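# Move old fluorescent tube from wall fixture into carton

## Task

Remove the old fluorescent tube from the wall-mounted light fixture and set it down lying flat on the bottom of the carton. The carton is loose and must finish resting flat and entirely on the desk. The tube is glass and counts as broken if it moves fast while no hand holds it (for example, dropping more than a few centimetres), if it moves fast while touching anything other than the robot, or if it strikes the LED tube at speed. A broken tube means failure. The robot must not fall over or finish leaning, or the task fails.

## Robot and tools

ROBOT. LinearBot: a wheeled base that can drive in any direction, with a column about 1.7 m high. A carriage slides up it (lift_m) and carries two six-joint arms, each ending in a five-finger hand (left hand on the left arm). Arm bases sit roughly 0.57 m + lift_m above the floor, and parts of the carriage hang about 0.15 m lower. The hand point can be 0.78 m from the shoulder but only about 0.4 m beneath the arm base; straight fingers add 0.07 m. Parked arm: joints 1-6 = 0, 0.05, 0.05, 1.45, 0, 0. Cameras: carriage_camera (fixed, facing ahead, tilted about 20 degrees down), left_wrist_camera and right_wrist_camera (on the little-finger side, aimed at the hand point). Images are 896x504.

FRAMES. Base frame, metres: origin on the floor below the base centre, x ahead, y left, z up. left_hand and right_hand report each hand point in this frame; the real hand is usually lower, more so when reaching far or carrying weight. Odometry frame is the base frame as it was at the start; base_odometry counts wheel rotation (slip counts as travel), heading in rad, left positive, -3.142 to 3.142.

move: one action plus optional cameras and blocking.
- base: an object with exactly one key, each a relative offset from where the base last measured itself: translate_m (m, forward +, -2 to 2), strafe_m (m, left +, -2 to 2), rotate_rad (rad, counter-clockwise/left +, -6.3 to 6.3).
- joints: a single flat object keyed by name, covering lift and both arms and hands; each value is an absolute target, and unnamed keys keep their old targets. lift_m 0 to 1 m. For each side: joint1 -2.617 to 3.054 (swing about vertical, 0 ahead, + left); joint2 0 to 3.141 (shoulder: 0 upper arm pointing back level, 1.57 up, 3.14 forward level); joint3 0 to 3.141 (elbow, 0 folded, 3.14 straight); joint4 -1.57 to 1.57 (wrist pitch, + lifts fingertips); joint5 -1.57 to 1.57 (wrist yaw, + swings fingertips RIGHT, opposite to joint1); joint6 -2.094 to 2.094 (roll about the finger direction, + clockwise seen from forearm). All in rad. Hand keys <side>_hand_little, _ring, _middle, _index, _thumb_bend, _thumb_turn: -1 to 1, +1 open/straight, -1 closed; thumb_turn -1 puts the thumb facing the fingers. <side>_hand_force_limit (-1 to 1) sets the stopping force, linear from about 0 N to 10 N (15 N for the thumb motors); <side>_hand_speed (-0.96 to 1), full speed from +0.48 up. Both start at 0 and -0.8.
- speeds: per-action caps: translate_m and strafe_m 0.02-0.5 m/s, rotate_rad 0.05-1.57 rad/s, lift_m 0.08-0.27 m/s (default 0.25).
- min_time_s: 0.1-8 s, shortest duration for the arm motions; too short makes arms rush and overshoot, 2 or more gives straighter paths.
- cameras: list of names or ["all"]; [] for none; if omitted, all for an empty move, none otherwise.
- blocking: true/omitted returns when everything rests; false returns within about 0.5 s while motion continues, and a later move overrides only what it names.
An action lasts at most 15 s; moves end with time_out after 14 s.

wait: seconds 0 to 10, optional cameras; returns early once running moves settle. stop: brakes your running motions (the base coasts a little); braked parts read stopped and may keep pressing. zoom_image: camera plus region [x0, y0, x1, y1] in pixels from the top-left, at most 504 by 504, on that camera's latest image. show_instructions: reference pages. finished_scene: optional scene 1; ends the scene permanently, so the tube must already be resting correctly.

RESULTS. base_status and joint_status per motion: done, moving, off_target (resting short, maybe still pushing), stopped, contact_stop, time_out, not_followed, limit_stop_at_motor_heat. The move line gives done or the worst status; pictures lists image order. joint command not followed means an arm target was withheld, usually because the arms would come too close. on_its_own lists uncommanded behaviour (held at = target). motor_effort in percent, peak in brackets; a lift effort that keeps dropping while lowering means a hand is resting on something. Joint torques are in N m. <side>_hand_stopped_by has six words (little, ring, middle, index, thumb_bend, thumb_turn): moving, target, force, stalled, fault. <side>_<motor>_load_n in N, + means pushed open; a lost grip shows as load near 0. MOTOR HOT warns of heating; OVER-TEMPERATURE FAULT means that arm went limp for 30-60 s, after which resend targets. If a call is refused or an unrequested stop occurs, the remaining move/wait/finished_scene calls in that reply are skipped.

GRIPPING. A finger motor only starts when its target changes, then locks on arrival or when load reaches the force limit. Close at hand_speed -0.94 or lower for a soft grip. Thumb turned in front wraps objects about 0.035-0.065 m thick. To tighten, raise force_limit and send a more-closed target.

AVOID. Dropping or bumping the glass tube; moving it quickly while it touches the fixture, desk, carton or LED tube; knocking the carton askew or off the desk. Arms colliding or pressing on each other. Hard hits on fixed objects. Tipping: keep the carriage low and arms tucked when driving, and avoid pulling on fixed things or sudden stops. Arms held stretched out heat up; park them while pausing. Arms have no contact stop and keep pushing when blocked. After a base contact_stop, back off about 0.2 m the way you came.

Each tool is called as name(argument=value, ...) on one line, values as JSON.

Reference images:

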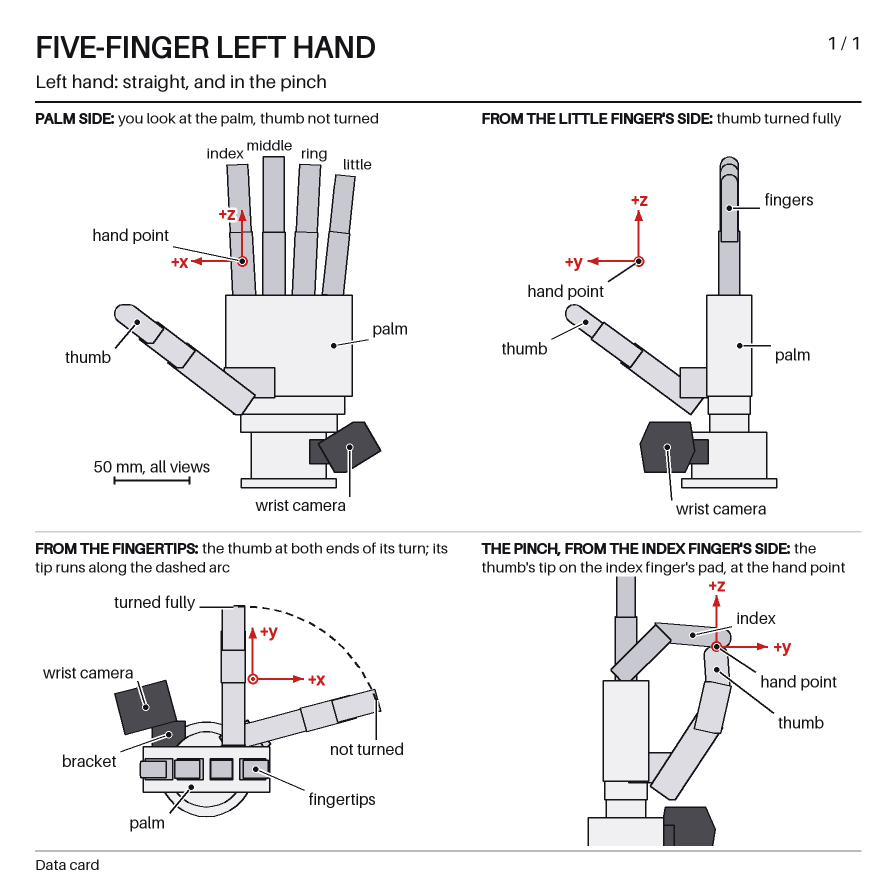

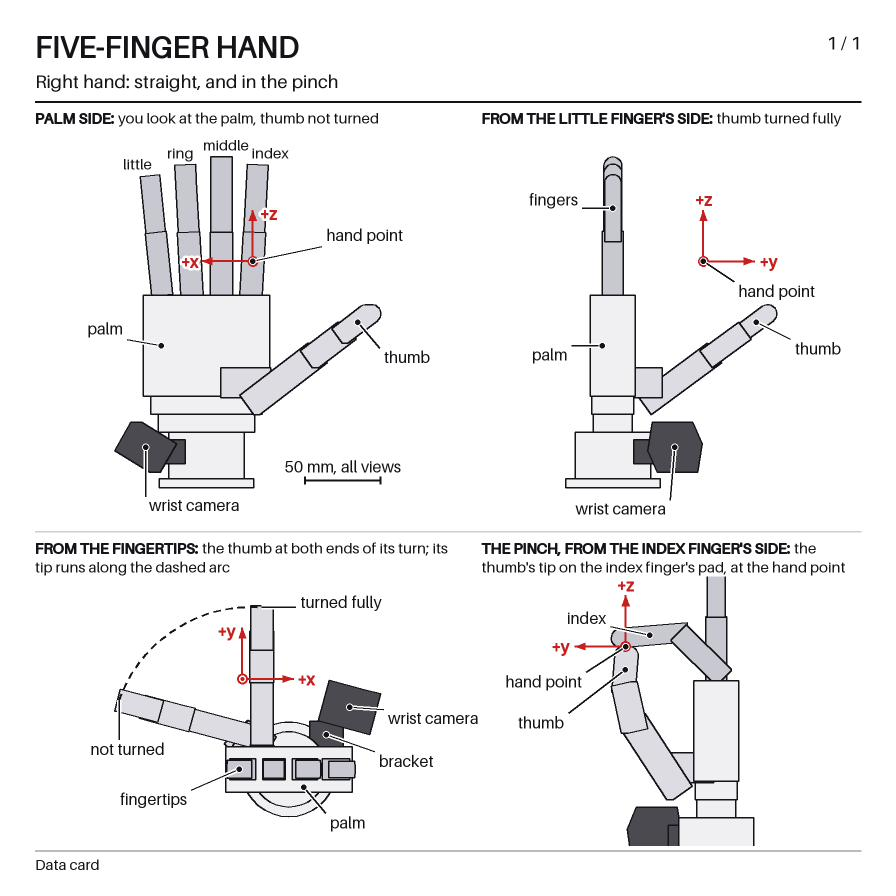

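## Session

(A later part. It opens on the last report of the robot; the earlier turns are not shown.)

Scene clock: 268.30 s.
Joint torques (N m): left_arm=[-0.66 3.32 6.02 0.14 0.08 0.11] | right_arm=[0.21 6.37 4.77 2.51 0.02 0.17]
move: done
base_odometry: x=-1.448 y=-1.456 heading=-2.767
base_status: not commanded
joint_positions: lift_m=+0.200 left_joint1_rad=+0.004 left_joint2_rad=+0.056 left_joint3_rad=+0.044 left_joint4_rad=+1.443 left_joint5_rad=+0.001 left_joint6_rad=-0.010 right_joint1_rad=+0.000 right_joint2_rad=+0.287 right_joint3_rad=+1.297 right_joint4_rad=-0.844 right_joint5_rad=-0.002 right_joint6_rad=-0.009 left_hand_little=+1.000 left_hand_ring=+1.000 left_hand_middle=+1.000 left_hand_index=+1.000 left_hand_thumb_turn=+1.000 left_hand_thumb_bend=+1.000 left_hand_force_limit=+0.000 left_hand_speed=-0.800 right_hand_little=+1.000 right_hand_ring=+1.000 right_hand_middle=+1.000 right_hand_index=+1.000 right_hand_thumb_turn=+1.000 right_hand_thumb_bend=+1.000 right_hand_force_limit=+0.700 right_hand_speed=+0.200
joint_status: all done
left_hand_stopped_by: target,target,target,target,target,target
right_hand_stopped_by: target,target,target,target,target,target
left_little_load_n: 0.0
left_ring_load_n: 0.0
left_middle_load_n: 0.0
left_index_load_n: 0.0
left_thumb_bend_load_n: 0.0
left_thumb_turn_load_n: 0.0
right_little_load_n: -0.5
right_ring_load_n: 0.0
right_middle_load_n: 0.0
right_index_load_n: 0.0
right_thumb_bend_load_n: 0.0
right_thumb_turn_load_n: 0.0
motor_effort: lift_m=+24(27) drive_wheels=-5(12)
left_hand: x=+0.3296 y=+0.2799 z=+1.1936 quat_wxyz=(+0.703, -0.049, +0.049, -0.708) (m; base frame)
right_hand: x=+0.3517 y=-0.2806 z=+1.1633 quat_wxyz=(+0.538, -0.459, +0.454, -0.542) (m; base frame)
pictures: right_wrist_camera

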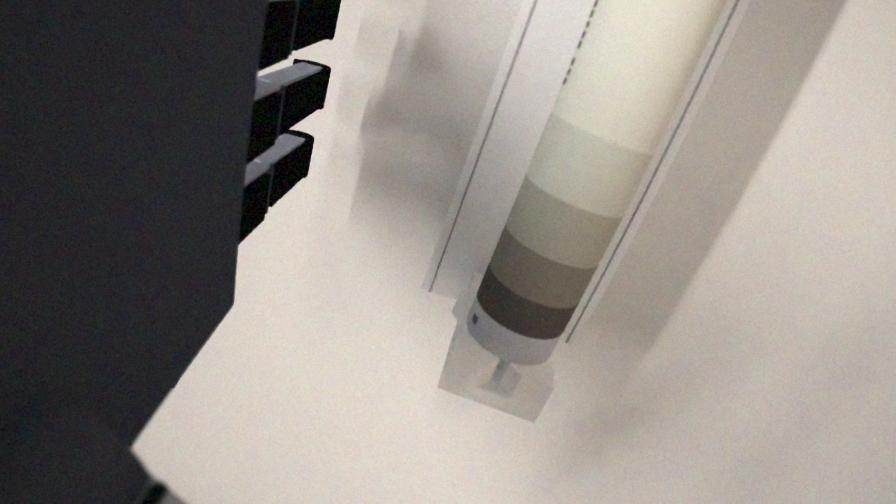

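move(base={"translate_m": -0.12}, joints={"right_hand_index": 0.55, "right_hand_middle": 0.55, "right_hand_ring": 0.55, "right_hand_little": 0.55, "right_hand_thumb_turn": -1, "right_hand_thumb_bend": 0.4}, speeds={"translate_m": 0.3})

move(base={"strafe_m": -0.28}, joints={"lift_m": 0.07, "right_joint2_rad": 0.34, "right_joint3_rad": 0.363, "right_joint4_rad": 1.41}, speeds={"strafe_m": 0.2}, cameras=["carriage_camera"])

Scene clock: 270.77 s.
Joint torques (N m): left_arm=[-0.58 3.14 6.05 0.16 0.04 0.14] | right_arm=[0.28 6.38 4.77 2.51 0.03 0.14]
move: done
base_odometry: x=-1.337 y=-1.413 heading=-2.767
base_status: done
joint_positions: lift_m=+0.200 left_joint1_rad=+0.004 left_joint2_rad=+0.056 left_joint3_rad=+0.044 left_joint4_rad=+1.444 left_joint5_rad=+0.001 left_joint6_rad=-0.010 right_joint1_rad=+0.000 right_joint2_rad=+0.287 right_joint3_rad=+1.298 right_joint4_rad=-0.844 right_joint5_rad=-0.002 right_joint6_rad=-0.009 left_hand_little=+1.000 left_hand_ring=+1.000 left_hand_middle=+1.000 left_hand_index=+1.000 left_hand_thumb_turn=+1.000 left_hand_thumb_bend=+1.000 left_hand_force_limit=+0.000 left_hand_speed=-0.800 right_hand_little=+0.550 right_hand_ring=+0.550 right_hand_middle=+0.550 right_hand_index=+0.550 right_hand_thumb_turn=-1.000 right_hand_thumb_bend=+0.400 right_hand_force_limit=+0.700 right_hand_speed=+0.200
joint_status: all done
left_hand_stopped_by: target,target,target,target,target,target
right_hand_stopped_by: target,target,target,target,target,target
left_little_load_n: 0.0
left_ring_load_n: 0.0
left_middle_load_n: 0.0
left_index_load_n: 0.0
left_thumb_bend_load_n: 0.0
left_thumb_turn_load_n: 0.0
right_little_load_n: 0.0
right_ring_load_n: 0.0
right_middle_load_n: 0.0
right_index_load_n: 0.0
right_thumb_bend_load_n: 0.0
right_thumb_turn_load_n: 0.0
motor_effort: lift_m=+21(26) drive_wheels=-11(20)
left_hand: x=+0.3295 y=+0.2799 z=+1.1936 quat_wxyz=(+0.703, -0.049, +0.049, -0.708) (m; base frame)
right_hand: x=+0.3515 y=-0.2806 z=+1.1636 quat_wxyz=(+0.538, -0.459, +0.454, -0.542) (m; base frame)
pictures: none

Scene clock: 273.27 s.
Joint torques (N m): left_arm=[-0.43 3.21 5.87 0.14 0.06 0.12] | right_arm=[0.16 4.86 4.37 0.27 0.02 0.17]
move: done
base_odometry: x=-1.439 y=-1.152 heading=-2.767
base_status: done
joint_positions: lift_m=+0.070 left_joint1_rad=+0.003 left_joint2_rad=+0.056 left_joint3_rad=+0.045 left_joint4_rad=+1.444 left_joint5_rad=+0.001 left_joint6_rad=-0.010 right_joint1_rad=+0.000 right_joint2_rad=+0.323 right_joint3_rad=+0.373 right_joint4_rad=+1.398 right_joint5_rad=-0.002 right_joint6_rad=-0.009 left_hand_little=+1.000 left_hand_ring=+1.000 left_hand_middle=+1.000 left_hand_index=+1.000 left_hand_thumb_turn=+1.000 left_hand_thumb_bend=+1.000 left_hand_force_limit=+0.000 left_hand_speed=-0.800 right_hand_little=+0.550 right_hand_ring=+0.550 right_hand_middle=+0.550 right_hand_index=+0.550 right_hand_thumb_turn=-1.000 right_hand_thumb_bend=+0.400 right_hand_force_limit=+0.700 right_hand_speed=+0.200
joint_status: all done
left_hand_stopped_by: target,target,target,target,target,target
right_hand_stopped_by: target,target,target,target,target,target
left_little_load_n: 0.0
left_ring_load_n: 0.0
left_middle_load_n: 0.0
left_index_load_n: 0.0
left_thumb_bend_load_n: 0.0
left_thumb_turn_load_n: 0.0
right_little_load_n: 0.0
right_ring_load_n: 0.0
right_middle_load_n: 0.0
right_index_load_n: 0.0
right_thumb_bend_load_n: 0.0
right_thumb_turn_load_n: 0.0
motor_effort: lift_m=+16(19) drive_wheels=-6(26)
left_hand: x=+0.3294 y=+0.2800 z=+1.0645 quat_wxyz=(+0.703, -0.049, +0.049, -0.708) (m; base frame)
right_hand: x=+0.3354 y=-0.2806 z=+1.1497 quat_wxyz=(+0.703, -0.045, +0.043, -0.709) (m; base frame)
pictures: carriage_camera

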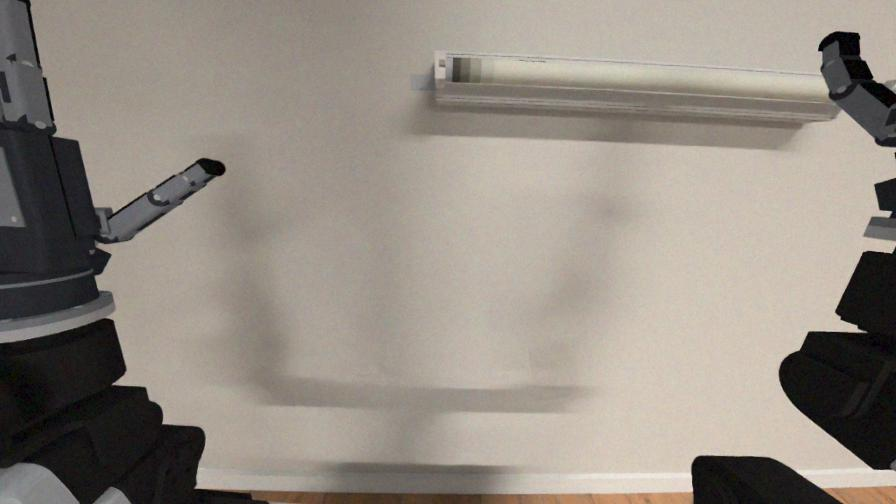

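move(base={"translate_m": 0.125}, joints={"right_joint2_rad": 0.37, "right_joint3_rad": 0.312, "right_joint4_rad": 1.447}, speeds={"translate_m": 0.2}, cameras=["right_wrist_camera"])

Scene clock: 275.07 s.
Joint torques (N m): left_arm=[-0.4 3.34 5.97 0.17 0.05 0.13] | right_arm=[0.18 3.75 5.01 0.33 0.01 0.17]
move: done
base_odometry: x=-1.556 y=-1.197 heading=-2.767
base_status: done
joint_positions: lift_m=+0.070 left_joint1_rad=+0.003 left_joint2_rad=+0.056 left_joint3_rad=+0.045 left_joint4_rad=+1.444 left_joint5_rad=+0.001 left_joint6_rad=-0.010 right_joint1_rad=+0.000 right_joint2_rad=+0.360 right_joint3_rad=+0.319 right_joint4_rad=+1.440 right_joint5_rad=-0.002 right_joint6_rad=-0.009 left_hand_little=+1.000 left_hand_ring=+1.000 left_hand_middle=+1.000 left_hand_index=+1.000 left_hand_thumb_turn=+1.000 left_hand_thumb_bend=+1.000 left_hand_force_limit=+0.000 left_hand_speed=-0.800 right_hand_little=+0.550 right_hand_ring=+0.550 right_hand_middle=+0.550 right_hand_index=+0.550 right_hand_thumb_turn=-1.000 right_hand_thumb_bend=+0.400 right_hand_force_limit=+0.700 right_hand_speed=+0.200
joint_status: all done
left_hand_stopped_by: target,target,target,target,target,target
right_hand_stopped_by: target,target,target,target,target,target
left_little_load_n: 0.0
left_ring_load_n: 0.0
left_middle_load_n: 0.0
left_index_load_n: 0.0
left_thumb_bend_load_n: 0.0
left_thumb_turn_load_n: 0.0
right_little_load_n: 0.0
right_ring_load_n: 0.0
right_middle_load_n: 0.0
right_index_load_n: 0.0
right_thumb_bend_load_n: 0.0
right_thumb_turn_load_n: 0.0
motor_effort: lift_m=+16(19) drive_wheels=-6(18)
left_hand: x=+0.3294 y=+0.2800 z=+1.0645 quat_wxyz=(+0.703, -0.049, +0.049, -0.708) (m; base frame)
right_hand: x=+0.3565 y=-0.2806 z=+1.1319 quat_wxyz=(+0.701, -0.062, +0.060, -0.707) (m; base frame)
pictures: right_wrist_camera

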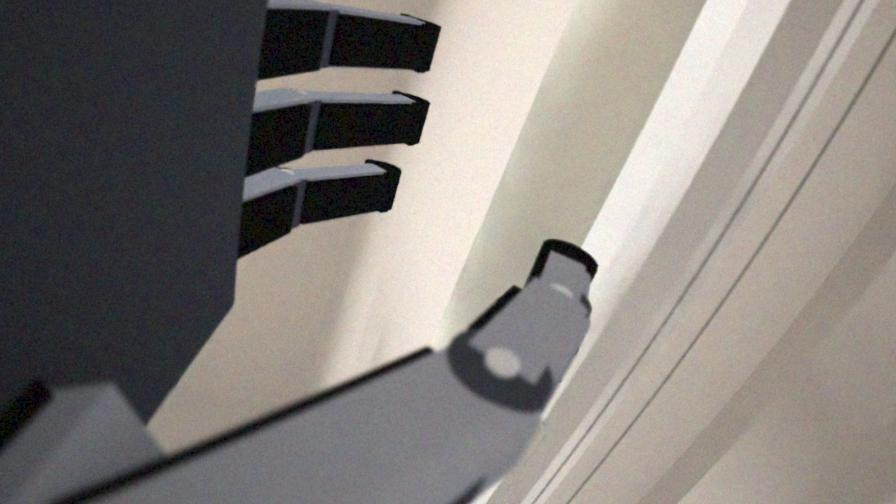

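move(base={"translate_m": 0.018}, joints={"right_hand_index": 0.35, "right_hand_middle": 0.35, "right_hand_ring": 0.35, "right_hand_little": 0.35}, speeds={"translate_m": 0.06}, cameras=["right_wrist_camera"])

Scene clock: 275.97 s.
Joint torques (N m): left_arm=[-0.57 3.4 6.08 0.15 0.03 0.09] | right_arm=[0.21 3.75 4.97 0.27 0.01 0.17]
move: done
base_odometry: x=-1.573 y=-1.204 heading=-2.768
base_status: done
joint_positions: lift_m=+0.070 left_joint1_rad=+0.003 left_joint2_rad=+0.056 left_joint3_rad=+0.045 left_joint4_rad=+1.444 left_joint5_rad=+0.001 left_joint6_rad=-0.010 right_joint1_rad=+0.000 right_joint2_rad=+0.360 right_joint3_rad=+0.319 right_joint4_rad=+1.444 right_joint5_rad=-0.002 right_joint6_rad=-0.009 left_hand_little=+1.000 left_hand_ring=+1.000 left_hand_middle=+1.000 left_hand_index=+1.000 left_hand_thumb_turn=+1.000 left_hand_thumb_bend=+1.000 left_hand_force_limit=+0.000 left_hand_speed=-0.800 right_hand_little=+0.350 right_hand_ring=+0.350 right_hand_middle=+0.350 right_hand_index=+0.350 right_hand_thumb_turn=-1.000 right_hand_thumb_bend=+0.400 right_hand_force_limit=+0.700 right_hand_speed=+0.200
joint_status: all done
left_hand_stopped_by: target,target,target,target,target,target
right_hand_stopped_by: target,target,target,target,target,target
left_little_load_n: 0.0
left_ring_load_n: 0.0
left_middle_load_n: 0.0
left_index_load_n: 0.0
left_thumb_bend_load_n: 0.0
left_thumb_turn_load_n: 0.0
right_little_load_n: 0.0
right_ring_load_n: 0.0
right_middle_load_n: 0.0
right_index_load_n: 0.0
right_thumb_bend_load_n: 0.0
right_thumb_turn_load_n: 0.0
motor_effort: lift_m=+19(19) drive_wheels=-6(14)
left_hand: x=+0.3294 y=+0.2800 z=+1.0645 quat_wxyz=(+0.703, -0.049, +0.049, -0.708) (m; base frame)
right_hand: x=+0.3554 y=-0.2807 z=+1.1324 quat_wxyz=(+0.702, -0.060, +0.058, -0.708) (m; base frame)
pictures: right_wrist_camera

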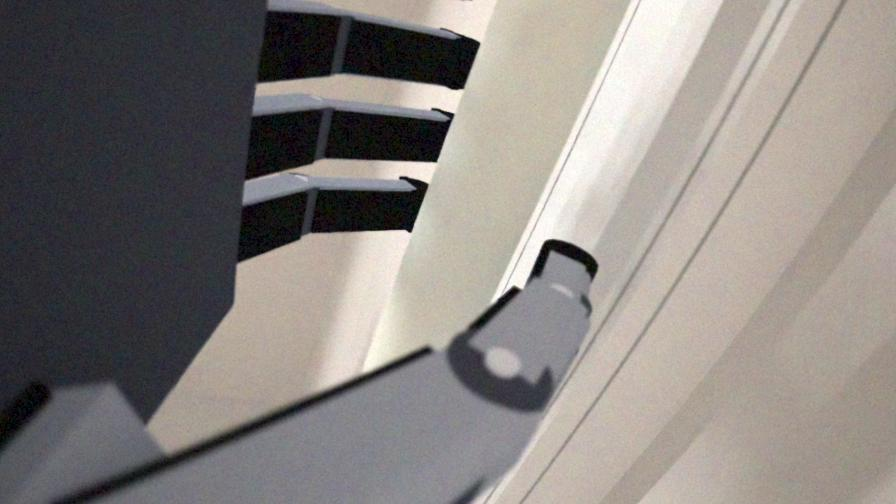

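move(joints={"right_hand_speed": -0.86, "right_hand_force_limit": -0.8, "right_hand_index": -0.3, "right_hand_middle": -0.3, "right_hand_ring": -0.3, "right_hand_little": -0.3, "right_hand_thumb_bend": 0.28})

move(joints={"right_hand_thumb_bend": -0.3})

move(joints={"right_hand_force_limit": 1.0, "right_hand_thumb_bend": -0.5, "right_hand_index": -0.5, "right_hand_middle": -0.5, "right_hand_ring": -0.5, "right_hand_little": -0.5}, cameras=["right_wrist_camera"])

move(joints={"right_joint2_rad": 0.228, "right_joint3_rad": 0.388, "right_joint4_rad": 1.14, "right_hand_thumb_bend": -0.52, "right_hand_index": -0.52, "right_hand_middle": -0.52, "right_hand_ring": -0.52, "right_hand_little": -0.52}, min_time_s=0.8)

move(joints={"right_joint2_rad": 0.098, "right_joint3_rad": 0.538, "right_joint4_rad": 0.68, "right_hand_thumb_bend": -0.54, "right_hand_index": -0.54, "right_hand_middle": -0.54, "right_hand_ring": -0.54, "right_hand_little": -0.54}, min_time_s=0.8)

move(joints={"right_joint2_rad": 0.085, "right_joint3_rad": 0.728, "right_joint4_rad": 0.295, "right_hand_thumb_bend": -0.56, "right_hand_index": -0.56, "right_hand_middle": -0.56, "right_hand_ring": -0.56, "right_hand_little": -0.56}, min_time_s=0.8)

move(joints={"right_joint2_rad": 0.13, "right_joint3_rad": 0.9, "right_joint4_rad": 0.03, "right_hand_thumb_bend": -0.58, "right_hand_index": -0.58, "right_hand_middle": -0.58, "right_hand_ring": -0.58, "right_hand_little": -0.58}, min_time_s=0.8, cameras=["right_wrist_camera"])

Scene clock: 278.27 s.
Joint torques (N m): left_arm=[-0.47 3.47 5.9 0.14 0.04 0.14] | right_arm=[0.17 3.96 4.86 0.18 0.01 0.16]
move: off_target
base_odometry: x=-1.573 y=-1.204 heading=-2.768
base_status: not commanded
joint_positions: lift_m=+0.070 left_joint1_rad=+0.003 left_joint2_rad=+0.056 left_joint3_rad=+0.045 left_joint4_rad=+1.444 left_joint5_rad=+0.001 left_joint6_rad=-0.010 right_joint1_rad=+0.000 right_joint2_rad=+0.360 right_joint3_rad=+0.319 right_joint4_rad=+1.451 right_joint5_rad=-0.002 right_joint6_rad=-0.009 left_hand_little=+1.000 left_hand_ring=+1.000 left_hand_middle=+1.000 left_hand_index=+1.000 left_hand_thumb_turn=+1.000 left_hand_thumb_bend=+1.000 left_hand_force_limit=+0.000 left_hand_speed=-0.800 right_hand_little=+0.040 right_hand_ring=+0.105 right_hand_middle=+0.092 right_hand_index=+0.118 right_hand_thumb_turn=-1.000 right_hand_thumb_bend=+0.280 right_hand_force_limit=-0.800 right_hand_speed=-0.860
joint_status: right_hand_little off_target (ended at +0.040, target -0.300); right_hand_ring off_target (ended at +0.105, target -0.300); right_hand_middle off_target (ended at +0.092, target -0.300); right_hand_index off_target (ended at +0.118, target -0.300); the others done
left_hand_stopped_by: target,target,target,target,target,target
right_hand_stopped_by: force,force,force,force,target,target
left_little_load_n: 0.0
left_ring_load_n: 0.0
left_middle_load_n: 0.0
left_index_load_n: 0.0
left_thumb_bend_load_n: 0.0
left_thumb_turn_load_n: 0.0
right_little_load_n: 0.0
right_ring_load_n: 0.0
right_middle_load_n: 0.0
right_index_load_n: 0.0
right_thumb_bend_load_n: 0.0
right_thumb_turn_load_n: 0.0
motor_effort: lift_m=+17(19) drive_wheels=-7(11)
left_hand: x=+0.3294 y=+0.2800 z=+1.0645 quat_wxyz=(+0.703, -0.049, +0.049, -0.708) (m; base frame)
right_hand: x=+0.3538 y=-0.2807 z=+1.1330 quat_wxyz=(+0.702, -0.058, +0.056, -0.708) (m; base frame)
pictures: none

Scene clock: 280.83 s.
Joint torques (N m): left_arm=[-0.61 3.32 5.86 0.17 0 0.12] | right_arm=[0.2 4.01 4.92 0.18 0 0.17]
move: off_target
base_odometry: x=-1.573 y=-1.204 heading=-2.768
base_status: not commanded
joint_positions: lift_m=+0.070 left_joint1_rad=+0.003 left_joint2_rad=+0.056 left_joint3_rad=+0.045 left_joint4_rad=+1.444 left_joint5_rad=+0.001 left_joint6_rad=-0.010 right_joint1_rad=+0.000 right_joint2_rad=+0.360 right_joint3_rad=+0.319 right_joint4_rad=+1.451 right_joint5_rad=-0.002 right_joint6_rad=-0.009 left_hand_little=+1.000 left_hand_ring=+1.000 left_hand_middle=+1.000 left_hand_index=+1.000 left_hand_thumb_turn=+1.000 left_hand_thumb_bend=+1.000 left_hand_force_limit=+0.000 left_hand_speed=-0.800 right_hand_little=+0.040 right_hand_ring=+0.105 right_hand_middle=+0.092 right_hand_index=+0.118 right_hand_thumb_turn=-1.000 right_hand_thumb_bend=+0.222 right_hand_force_limit=-0.800 right_hand_speed=-0.860
joint_status: right_hand_thumb_bend off_target (ended at +0.222, target -0.300)
left_hand_stopped_by: target,target,target,target,target,target
right_hand_stopped_by: force,force,force,force,force,target
left_little_load_n: 0.0
left_ring_load_n: 0.5
left_middle_load_n: 0.0
left_index_load_n: 0.0
left_thumb_bend_load_n: 0.0
left_thumb_turn_load_n: 0.0
right_little_load_n: 2.0
right_ring_load_n: 0.0
right_middle_load_n: 0.0
right_index_load_n: 0.0
right_thumb_bend_load_n: 1.5
right_thumb_turn_load_n: 0.0
motor_effort: lift_m=+16(19) drive_wheels=-11(12)
left_hand: x=+0.3294 y=+0.2800 z=+1.0645 quat_wxyz=(+0.703, -0.049, +0.049, -0.708) (m; base frame)
right_hand: x=+0.3538 y=-0.2807 z=+1.1330 quat_wxyz=(+0.702, -0.058, +0.056, -0.708) (m; base frame)
pictures: none

Scene clock: 281.87 s.
Joint torques (N m): left_arm=[-0.46 3.19 6.17 0.15 0.05 0.11] | right_arm=[0.18 3.93 4.68 0.18 0.01 0.19]
move: off_target
base_odometry: x=-1.573 y=-1.204 heading=-2.768
base_status: not commanded
joint_positions: lift_m=+0.070 left_joint1_rad=+0.003 left_joint2_rad=+0.056 left_joint3_rad=+0.045 left_joint4_rad=+1.444 left_joint5_rad=+0.001 left_joint6_rad=-0.010 right_joint1_rad=+0.000 right_joint2_rad=+0.360 right_joint3_rad=+0.321 right_joint4_rad=+1.451 right_joint5_rad=-0.002 right_joint6_rad=-0.011 left_hand_little=+1.000 left_hand_ring=+1.000 left_hand_middle=+1.000 left_hand_index=+1.000 left_hand_thumb_turn=+1.000 left_hand_thumb_bend=+1.000 left_hand_force_limit=+0.000 left_hand_speed=-0.800 right_hand_little=+0.004 right_hand_ring=+0.051 right_hand_middle=+0.060 right_hand_index=+0.058 right_hand_thumb_turn=-1.000 right_hand_thumb_bend=+0.211 right_hand_force_limit=+1.000 right_hand_speed=-0.860
joint_status: right_hand_little off_target (ended at +0.004, target -0.500); right_hand_ring off_target (ended at +0.051, target -0.500); right_hand_middle off_target (ended at +0.060, target -0.500); right_hand_index off_target (ended at +0.058, target -0.500); right_hand_thumb_bend off_target (ended at +0.211, target -0.500); the others done
left_hand_stopped_by: target,target,target,target,target,target
right_hand_stopped_by: force,force,force,force,force,target
left_little_load_n: 0.0
left_ring_load_n: 0.0
left_middle_load_n: 0.0
left_index_load_n: 0.0
left_thumb_bend_load_n: 0.0
left_thumb_turn_load_n: 0.0
right_little_load_n: 5.0
right_ring_load_n: 10.5
right_middle_load_n: 7.0
right_index_load_n: 9.5
right_thumb_bend_load_n: 17.0
right_thumb_turn_load_n: 1.5
motor_effort: lift_m=+16(19) drive_wheels=-6(11)
left_hand: x=+0.3294 y=+0.2800 z=+1.0645 quat_wxyz=(+0.703, -0.049, +0.049, -0.708) (m; base frame)
right_hand: x=+0.3532 y=-0.2808 z=+1.1338 quat_wxyz=(+0.701, -0.057, +0.055, -0.709) (m; base frame)
pictures: right_wrist_camera

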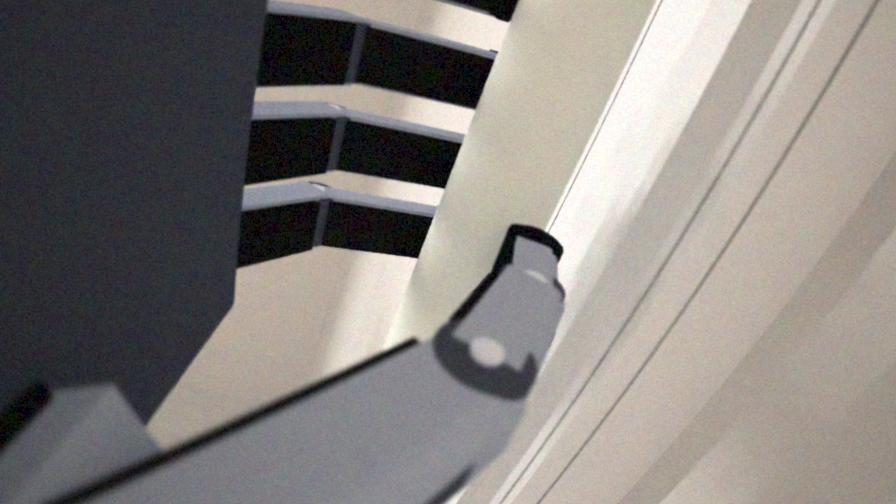

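Scene clock: 283.03 s.
Joint torques (N m): left_arm=[-0.38 3.29 6.08 0.15 0.09 0.15] | right_arm=[0.25 3.1 6.9 -0.03 0.01 0.19]
move: off_target
base_odometry: x=-1.573 y=-1.204 heading=-2.768
base_status: not commanded
joint_positions: lift_m=+0.070 left_joint1_rad=+0.003 left_joint2_rad=+0.056 left_joint3_rad=+0.045 left_joint4_rad=+1.444 left_joint5_rad=+0.001 left_joint6_rad=-0.010 right_joint1_rad=+0.000 right_joint2_rad=+0.233 right_joint3_rad=+0.373 right_joint4_rad=+1.182 right_joint5_rad=-0.002 right_joint6_rad=-0.011 left_hand_little=+1.000 left_hand_ring=+1.000 left_hand_middle=+1.000 left_hand_index=+1.000 left_hand_thumb_turn=+1.000 left_hand_thumb_bend=+1.000 left_hand_force_limit=+0.000 left_hand_speed=-0.800 right_hand_little=-0.018 right_hand_ring=+0.051 right_hand_middle=+0.051 right_hand_index=+0.052 right_hand_thumb_turn=-1.000 right_hand_thumb_bend=+0.212 right_hand_force_limit=+1.000 right_hand_speed=-0.860
joint_status: right_joint4_rad off_target (ended at +1.182, target +1.140); right_hand_little off_target (ended at -0.018, target -0.520); right_hand_ring off_target (ended at +0.051, target -0.520); right_hand_middle off_target (ended at +0.051, target -0.520); right_hand_index off_target (ended at +0.052, target -0.520); right_hand_thumb_bend off_target (ended at +0.212, target -0.520); the others done
left_hand_stopped_by: target,target,target,target,target,target
right_hand_stopped_by: force,force,force,force,force,target
left_little_load_n: 0.0
left_ring_load_n: 0.0
left_middle_load_n: 0.0
left_index_load_n: 0.0
left_thumb_bend_load_n: 0.0
left_thumb_turn_load_n: 0.0
right_little_load_n: 11.0
right_ring_load_n: 5.0
right_middle_load_n: 7.5
right_index_load_n: 7.5
right_thumb_bend_load_n: 21.5
right_thumb_turn_load_n: 2.0
motor_effort: lift_m=+17(20) drive_wheels=-4(12)
left_hand: x=+0.3294 y=+0.2800 z=+1.0645 quat_wxyz=(+0.703, -0.049, +0.049, -0.708) (m; base frame)
right_hand: x=+0.3527 y=-0.2808 z=+1.1348 quat_wxyz=(+0.698, -0.089, +0.086, -0.706) (m; base frame)
pictures: none

Scene clock: 284.23 s.
Joint torques (N m): left_arm=[-0.49 3.11 6.16 0.13 0.06 0.1] | right_arm=[0.24 4.1 6.34 0.31 0.03 0.21]
move: off_target
base_odometry: x=-1.573 y=-1.204 heading=-2.768
base_status: not commanded
joint_positions: lift_m=+0.070 left_joint1_rad=+0.003 left_joint2_rad=+0.056 left_joint3_rad=+0.045 left_joint4_rad=+1.444 left_joint5_rad=+0.001 left_joint6_rad=-0.010 right_joint1_rad=+0.000 right_joint2_rad=+0.099 right_joint3_rad=+0.523 right_joint4_rad=+0.730 right_joint5_rad=-0.003 right_joint6_rad=-0.013 left_hand_little=+1.000 left_hand_ring=+1.000 left_hand_middle=+1.000 left_hand_index=+1.000 left_hand_thumb_turn=+1.000 left_hand_thumb_bend=+1.000 left_hand_force_limit=+0.000 left_hand_speed=-0.800 right_hand_little=-0.018 right_hand_ring=+0.035 right_hand_middle=+0.043 right_hand_index=+0.043 right_hand_thumb_turn=-1.000 right_hand_thumb_bend=+0.213 right_hand_force_limit=+1.000 right_hand_speed=-0.860
joint_status: right_joint4_rad off_target (ended at +0.730, target +0.680); right_hand_little off_target (ended at -0.018, target -0.540); right_hand_ring off_target (ended at +0.035, target -0.540); right_hand_middle off_target (ended at +0.043, target -0.540); right_hand_index off_target (ended at +0.043, target -0.540); right_hand_thumb_bend off_target (ended at +0.213, target -0.540); the others done
left_hand_stopped_by: target,target,target,target,target,target
right_hand_stopped_by: force,force,force,force,force,target
left_little_load_n: 0.0
left_ring_load_n: 0.0
left_middle_load_n: 0.0
left_index_load_n: 0.0
left_thumb_bend_load_n: 0.0
left_thumb_turn_load_n: 0.0
right_little_load_n: 7.5
right_ring_load_n: 12.0
right_middle_load_n: 9.0
right_index_load_n: 8.0
right_thumb_bend_load_n: 25.0
right_thumb_turn_load_n: 1.5
motor_effort: lift_m=+17(19) drive_wheels=-6(11)
left_hand: x=+0.3294 y=+0.2800 z=+1.0645 quat_wxyz=(+0.703, -0.049, +0.049, -0.708) (m; base frame)
right_hand: x=+0.3507 y=-0.2807 z=+1.1374 quat_wxyz=(+0.687, -0.148, +0.144, -0.696) (m; base frame)
pictures: none

Scene clock: 285.37 s.
Joint torques (N m): left_arm=[-0.44 3.17 6.01 0.13 0.06 0.09] | right_arm=[0.2 4.97 5.72 0.64 0.05 0.28]
move: off_target
base_odometry: x=-1.573 y=-1.204 heading=-2.768
base_status: not commanded
joint_positions: lift_m=+0.070 left_joint1_rad=+0.003 left_joint2_rad=+0.056 left_joint3_rad=+0.045 left_joint4_rad=+1.444 left_joint5_rad=+0.001 left_joint6_rad=-0.010 right_joint1_rad=+0.000 right_joint2_rad=+0.083 right_joint3_rad=+0.715 right_joint4_rad=+0.348 right_joint5_rad=-0.004 right_joint6_rad=-0.017 left_hand_little=+1.000 left_hand_ring=+1.000 left_hand_middle=+1.000 left_hand_index=+1.000 left_hand_thumb_turn=+1.000 left_hand_thumb_bend=+1.000 left_hand_force_limit=+0.000 left_hand_speed=-0.800 right_hand_little=-0.028 right_hand_ring=+0.035 right_hand_middle=+0.035 right_hand_index=+0.034 right_hand_thumb_turn=-1.000 right_hand_thumb_bend=+0.214 right_hand_force_limit=+1.000 right_hand_speed=-0.860
joint_status: right_joint4_rad off_target (ended at +0.348, target +0.295); right_hand_little off_target (ended at -0.028, target -0.560); right_hand_ring off_target (ended at +0.035, target -0.560); right_hand_middle off_target (ended at +0.035, target -0.560); right_hand_index off_target (ended at +0.034, target -0.560); right_hand_thumb_bend off_target (ended at +0.214, target -0.560); the others done
left_hand_stopped_by: target,target,target,target,target,target
right_hand_stopped_by: force,force,force,force,force,target
left_little_load_n: 0.0
left_ring_load_n: 0.0
left_middle_load_n: 0.0
left_index_load_n: 0.0
left_thumb_bend_load_n: 0.5
left_thumb_turn_load_n: 0.0
right_little_load_n: 11.0
right_ring_load_n: 10.0
right_middle_load_n: 12.0
right_index_load_n: 9.5
right_thumb_bend_load_n: 28.0
right_thumb_turn_load_n: 1.0
motor_effort: lift_m=+14(20) drive_wheels=-6(10)
left_hand: x=+0.3294 y=+0.2800 z=+1.0645 quat_wxyz=(+0.703, -0.049, +0.049, -0.708) (m; base frame)
right_hand: x=+0.3497 y=-0.2807 z=+1.1390 quat_wxyz=(+0.671, -0.209, +0.202, -0.682) (m; base frame)
pictures: none

Scene clock: 286.47 s.
Joint torques (N m): left_arm=[-0.55 3.34 6.09 0.18 0.04 0.17] | right_arm=[0.2 5.6 5.89 0.81 0.06 0.32]
move: off_target
base_odometry: x=-1.573 y=-1.204 heading=-2.768
base_status: not commanded
joint_positions: lift_m=+0.070 left_joint1_rad=+0.003 left_joint2_rad=+0.056 left_joint3_rad=+0.045 left_joint4_rad=+1.444 left_joint5_rad=+0.001 left_joint6_rad=-0.010 right_joint1_rad=+0.000 right_joint2_rad=+0.124 right_joint3_rad=+0.881 right_joint4_rad=+0.091 right_joint5_rad=-0.006 right_joint6_rad=-0.022 left_hand_little=+1.000 left_hand_ring=+1.000 left_hand_middle=+1.000 left_hand_index=+1.000 left_hand_thumb_turn=+1.000 left_hand_thumb_bend=+1.000 left_hand_force_limit=+0.000 left_hand_speed=-0.800 right_hand_little=-0.028 right_hand_ring=+0.032 right_hand_middle=+0.035 right_hand_index=+0.031 right_hand_thumb_turn=-1.000 right_hand_thumb_bend=+0.215 right_hand_force_limit=+1.000 right_hand_speed=-0.860
joint_status: right_joint4_rad off_target (ended at +0.091, target +0.030); right_hand_little off_target (ended at -0.028, target -0.580); right_hand_ring off_target (ended at +0.032, target -0.580); right_hand_middle off_target (ended at +0.035, target -0.580); right_hand_index off_target (ended at +0.031, target -0.580); right_hand_thumb_bend off_target (ended at +0.215, target -0.580); the others done
left_hand_stopped_by: target,target,target,target,target,target
right_hand_stopped_by: force,force,force,force,force,target
left_little_load_n: 0.0
left_ring_load_n: 0.0
left_middle_load_n: 0.0
left_index_load_n: 0.0
left_thumb_bend_load_n: 0.0
left_thumb_turn_load_n: 0.0
right_little_load_n: 7.5
right_ring_load_n: 9.5
right_middle_load_n: 10.0
right_index_load_n: 9.0
right_thumb_bend_load_n: 32.0
right_thumb_turn_load_n: 2.0
motor_effort: lift_m=+16(19) drive_wheels=-11(11)
left_hand: x=+0.3294 y=+0.2800 z=+1.0645 quat_wxyz=(+0.703, -0.049, +0.049, -0.708) (m; base frame)
right_hand: x=+0.3486 y=-0.2808 z=+1.1406 quat_wxyz=(+0.655, -0.254, +0.245, -0.668) (m; base frame)
pictures: right_wrist_camera

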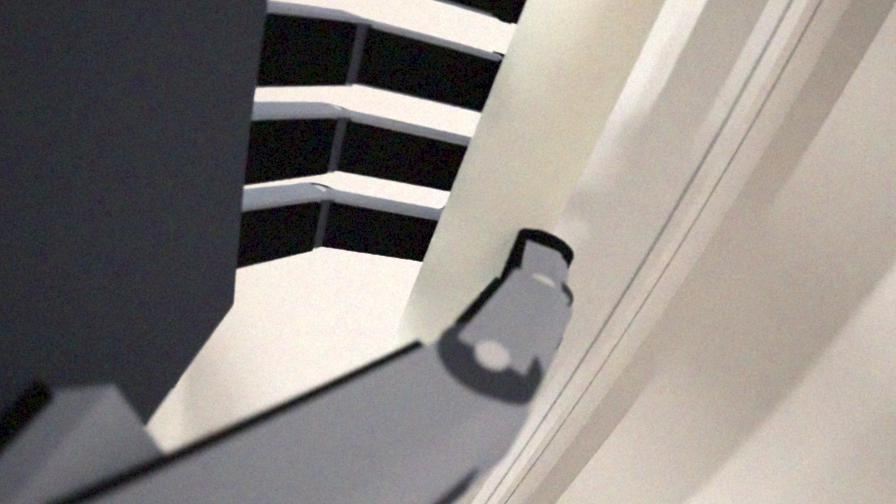

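move(joints={"right_joint2_rad": 0.2, "right_joint3_rad": 1.06, "right_joint4_rad": -0.185, "right_hand_thumb_bend": -0.6, "right_hand_index": -0.6, "right_hand_middle": -0.6, "right_hand_ring": -0.6, "right_hand_little": -0.6}, min_time_s=0.8)

move(joints={"right_joint2_rad": 0.26, "right_joint3_rad": 1.18, "right_joint4_rad": -0.33, "right_hand_thumb_bend": -0.62, "right_hand_index": -0.62, "right_hand_middle": -0.62, "right_hand_ring": -0.62, "right_hand_little": -0.62}, min_time_s=0.8, cameras=["carriage_camera", "right_wrist_camera"])

Scene clock: 287.73 s.
Joint torques (N m): left_arm=[-0.49 3.19 6.06 0.12 -0.01 0.07] | right_arm=[0.2 5.96 5.72 0.98 0.07 0.38]
move: off_target
base_odometry: x=-1.573 y=-1.204 heading=-2.768
base_status: not commanded
joint_positions: lift_m=+0.070 left_joint1_rad=+0.003 left_joint2_rad=+0.056 left_joint3_rad=+0.045 left_joint4_rad=+1.444 left_joint5_rad=+0.001 left_joint6_rad=-0.010 right_joint1_rad=+0.000 right_joint2_rad=+0.192 right_joint3_rad=+1.042 right_joint4_rad=-0.122 right_joint5_rad=-0.008 right_joint6_rad=-0.030 left_hand_little=+1.000 left_hand_ring=+1.000 left_hand_middle=+1.000 left_hand_index=+1.000 left_hand_thumb_turn=+1.000 left_hand_thumb_bend=+1.000 left_hand_force_limit=+0.000 left_hand_speed=-0.800 right_hand_little=-0.049 right_hand_ring=+0.024 right_hand_middle=+0.028 right_hand_index=+0.023 right_hand_thumb_turn=-1.000 right_hand_thumb_bend=+0.230 right_hand_force_limit=+1.000 right_hand_speed=-0.860
joint_status: right_joint4_rad off_target (ended at -0.122, target -0.185); right_hand_little off_target (ended at -0.049, target -0.600); right_hand_ring off_target (ended at +0.024, target -0.600); right_hand_middle off_target (ended at +0.028, target -0.600); right_hand_index off_target (ended at +0.023, target -0.600); right_hand_thumb_bend off_target (ended at +0.230, target -0.600); the others done
left_hand_stopped_by: target,target,target,target,target,target
right_hand_stopped_by: force,force,force,force,force,target
left_little_load_n: 0.0
left_ring_load_n: 0.0
left_middle_load_n: 0.0
left_index_load_n: 0.0
left_thumb_bend_load_n: 0.0
left_thumb_turn_load_n: 0.0
right_little_load_n: 11.5
right_ring_load_n: 8.5
right_middle_load_n: 10.0
right_index_load_n: 9.0
right_thumb_bend_load_n: 30.5
right_thumb_turn_load_n: 3.0
motor_effort: lift_m=+16(19) drive_wheels=-6(11)
left_hand: x=+0.3294 y=+0.2800 z=+1.0645 quat_wxyz=(+0.703, -0.049, +0.049, -0.708) (m; base frame)
right_hand: x=+0.3489 y=-0.2808 z=+1.1420 quat_wxyz=(+0.637, -0.296, +0.282, -0.654) (m; base frame)
pictures: none

Scene clock: 288.83 s.
Joint torques (N m): left_arm=[-0.5 3.4 5.96 0.16 0.02 0.12] | right_arm=[0.18 6.05 5.19 1.23 0.08 0.41]
move: off_target
base_odometry: x=-1.573 y=-1.204 heading=-2.768
base_status: not commanded
joint_positions: lift_m=+0.070 left_joint1_rad=+0.003 left_joint2_rad=+0.056 left_joint3_rad=+0.045 left_joint4_rad=+1.444 left_joint5_rad=+0.001 left_joint6_rad=-0.010 right_joint1_rad=+0.000 right_joint2_rad=+0.251 right_joint3_rad=+1.163 right_joint4_rad=-0.270 right_joint5_rad=-0.008 right_joint6_rad=-0.033 left_hand_little=+1.000 left_hand_ring=+1.000 left_hand_middle=+1.000 left_hand_index=+1.000 left_hand_thumb_turn=+1.000 left_hand_thumb_bend=+1.000 left_hand_force_limit=+0.000 left_hand_speed=-0.800 right_hand_little=-0.049 right_hand_ring=+0.018 right_hand_middle=+0.023 right_hand_index=+0.018 right_hand_thumb_turn=-1.000 right_hand_thumb_bend=+0.230 right_hand_force_limit=+1.000 right_hand_speed=-0.860
joint_status: right_joint4_rad off_target (ended at -0.270, target -0.330); right_hand_little off_target (ended at -0.049, target -0.620); right_hand_ring off_target (ended at +0.018, target -0.620); right_hand_middle off_target (ended at +0.023, target -0.620); right_hand_index off_target (ended at +0.018, target -0.620); right_hand_thumb_bend off_target (ended at +0.230, target -0.620); the others done
left_hand_stopped_by: target,target,target,target,target,target
right_hand_stopped_by: force,force,force,force,force,target
left_little_load_n: 0.0
left_ring_load_n: 0.0
left_middle_load_n: 0.0
left_index_load_n: -0.5
left_thumb_bend_load_n: 0.0
left_thumb_turn_load_n: 0.0
right_little_load_n: 12.5
right_ring_load_n: 12.5
right_middle_load_n: 12.5
right_index_load_n: 11.0
right_thumb_bend_load_n: 29.5
right_thumb_turn_load_n: 2.0
motor_effort: lift_m=+14(18) drive_wheels=-11(11)
left_hand: x=+0.3294 y=+0.2800 z=+1.0645 quat_wxyz=(+0.703, -0.049, +0.049, -0.708) (m; base frame)
right_hand: x=+0.3488 y=-0.2809 z=+1.1429 quat_wxyz=(+0.623, -0.324, +0.309, -0.641) (m; base frame)
pictures: carriage_camera, right_wrist_camera

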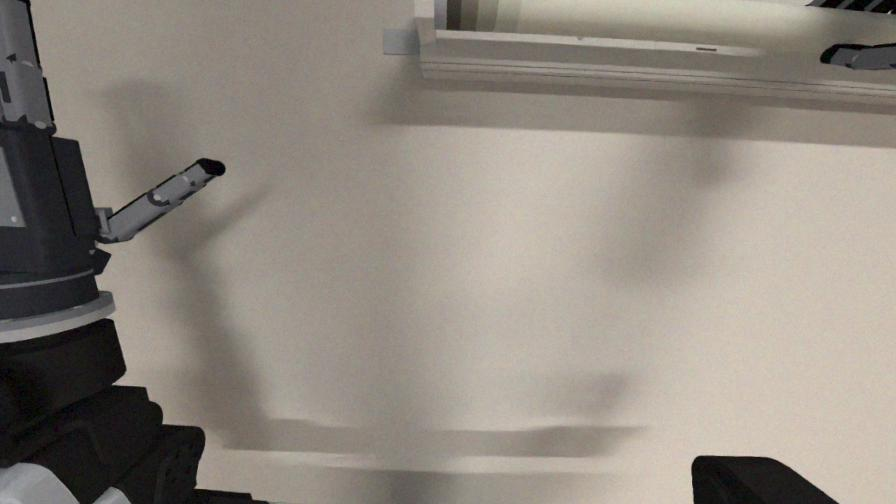

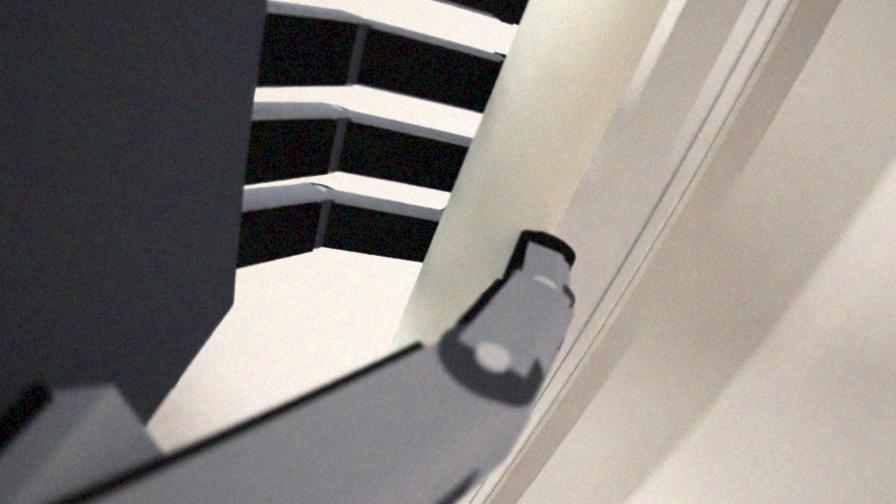

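move(base={"translate_m": -0.012}, speeds={"translate_m": 0.03}, cameras=["carriage_camera", "right_wrist_camera"])

Scene clock: 289.73 s.
Joint torques (N m): left_arm=[-0.49 3.26 5.83 0.12 0.04 0.11] | right_arm=[0.18 2.93 5.14 1.12 0.09 0.44]
move: done
base_odometry: x=-1.562 y=-1.199 heading=-2.768
base_status: done
joint_positions: lift_m=+0.070 left_joint1_rad=+0.003 left_joint2_rad=+0.056 left_joint3_rad=+0.045 left_joint4_rad=+1.444 left_joint5_rad=+0.001 left_joint6_rad=-0.010 right_joint1_rad=+0.000 right_joint2_rad=+0.282 right_joint3_rad=+1.163 right_joint4_rad=-0.257 right_joint5_rad=-0.010 right_joint6_rad=-0.036 left_hand_little=+1.000 left_hand_ring=+1.000 left_hand_middle=+1.000 left_hand_index=+1.000 left_hand_thumb_turn=+1.000 left_hand_thumb_bend=+1.000 left_hand_force_limit=+0.000 left_hand_speed=-0.800 right_hand_little=-0.049 right_hand_ring=+0.018 right_hand_middle=+0.023 right_hand_index=+0.018 right_hand_thumb_turn=-1.000 right_hand_thumb_bend=+0.230 right_hand_force_limit=+1.000 right_hand_speed=-0.860
joint_status: not commanded
left_hand_stopped_by: target,target,target,target,target,target
right_hand_stopped_by: force,force,force,force,force,target
left_little_load_n: 0.0
left_ring_load_n: 0.0
left_middle_load_n: -0.5
left_index_load_n: 0.0
left_thumb_bend_load_n: 0.0
left_thumb_turn_load_n: 0.0
right_little_load_n: 12.5
right_ring_load_n: 13.5
right_middle_load_n: 13.5
right_index_load_n: 12.5
right_thumb_bend_load_n: 28.5
right_thumb_turn_load_n: 2.0
motor_effort: lift_m=+16(19) drive_wheels=-6(21)
left_hand: x=+0.3294 y=+0.2800 z=+1.0645 quat_wxyz=(+0.703, -0.049, +0.049, -0.708) (m; base frame)
right_hand: x=+0.3600 y=-0.2808 z=+1.1429 quat_wxyz=(+0.620, -0.331, +0.313, -0.639) (m; base frame)
pictures: carriage_camera, right_wrist_camera

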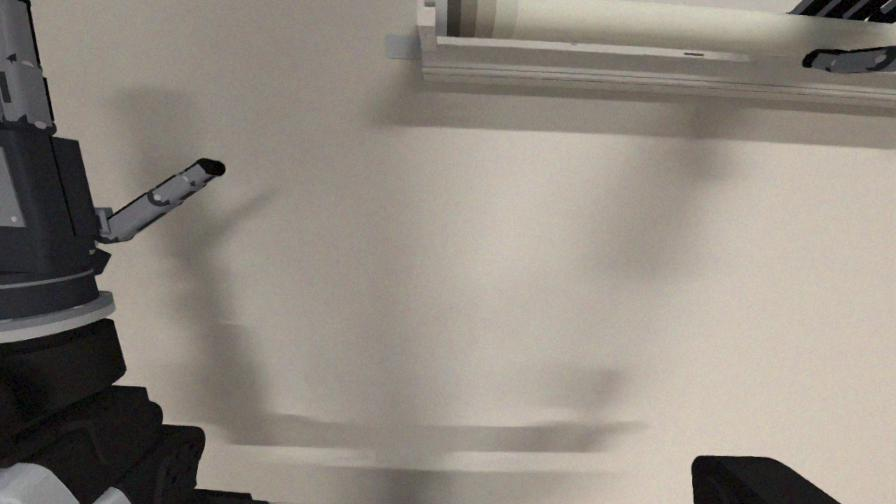

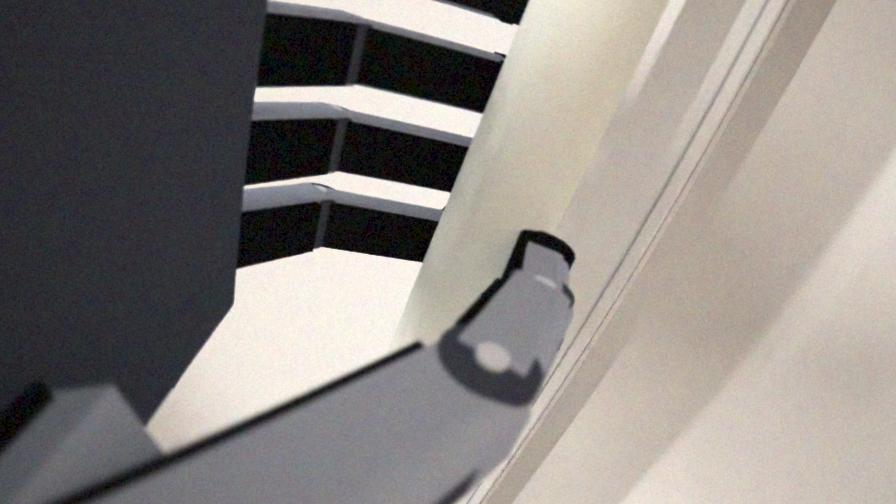

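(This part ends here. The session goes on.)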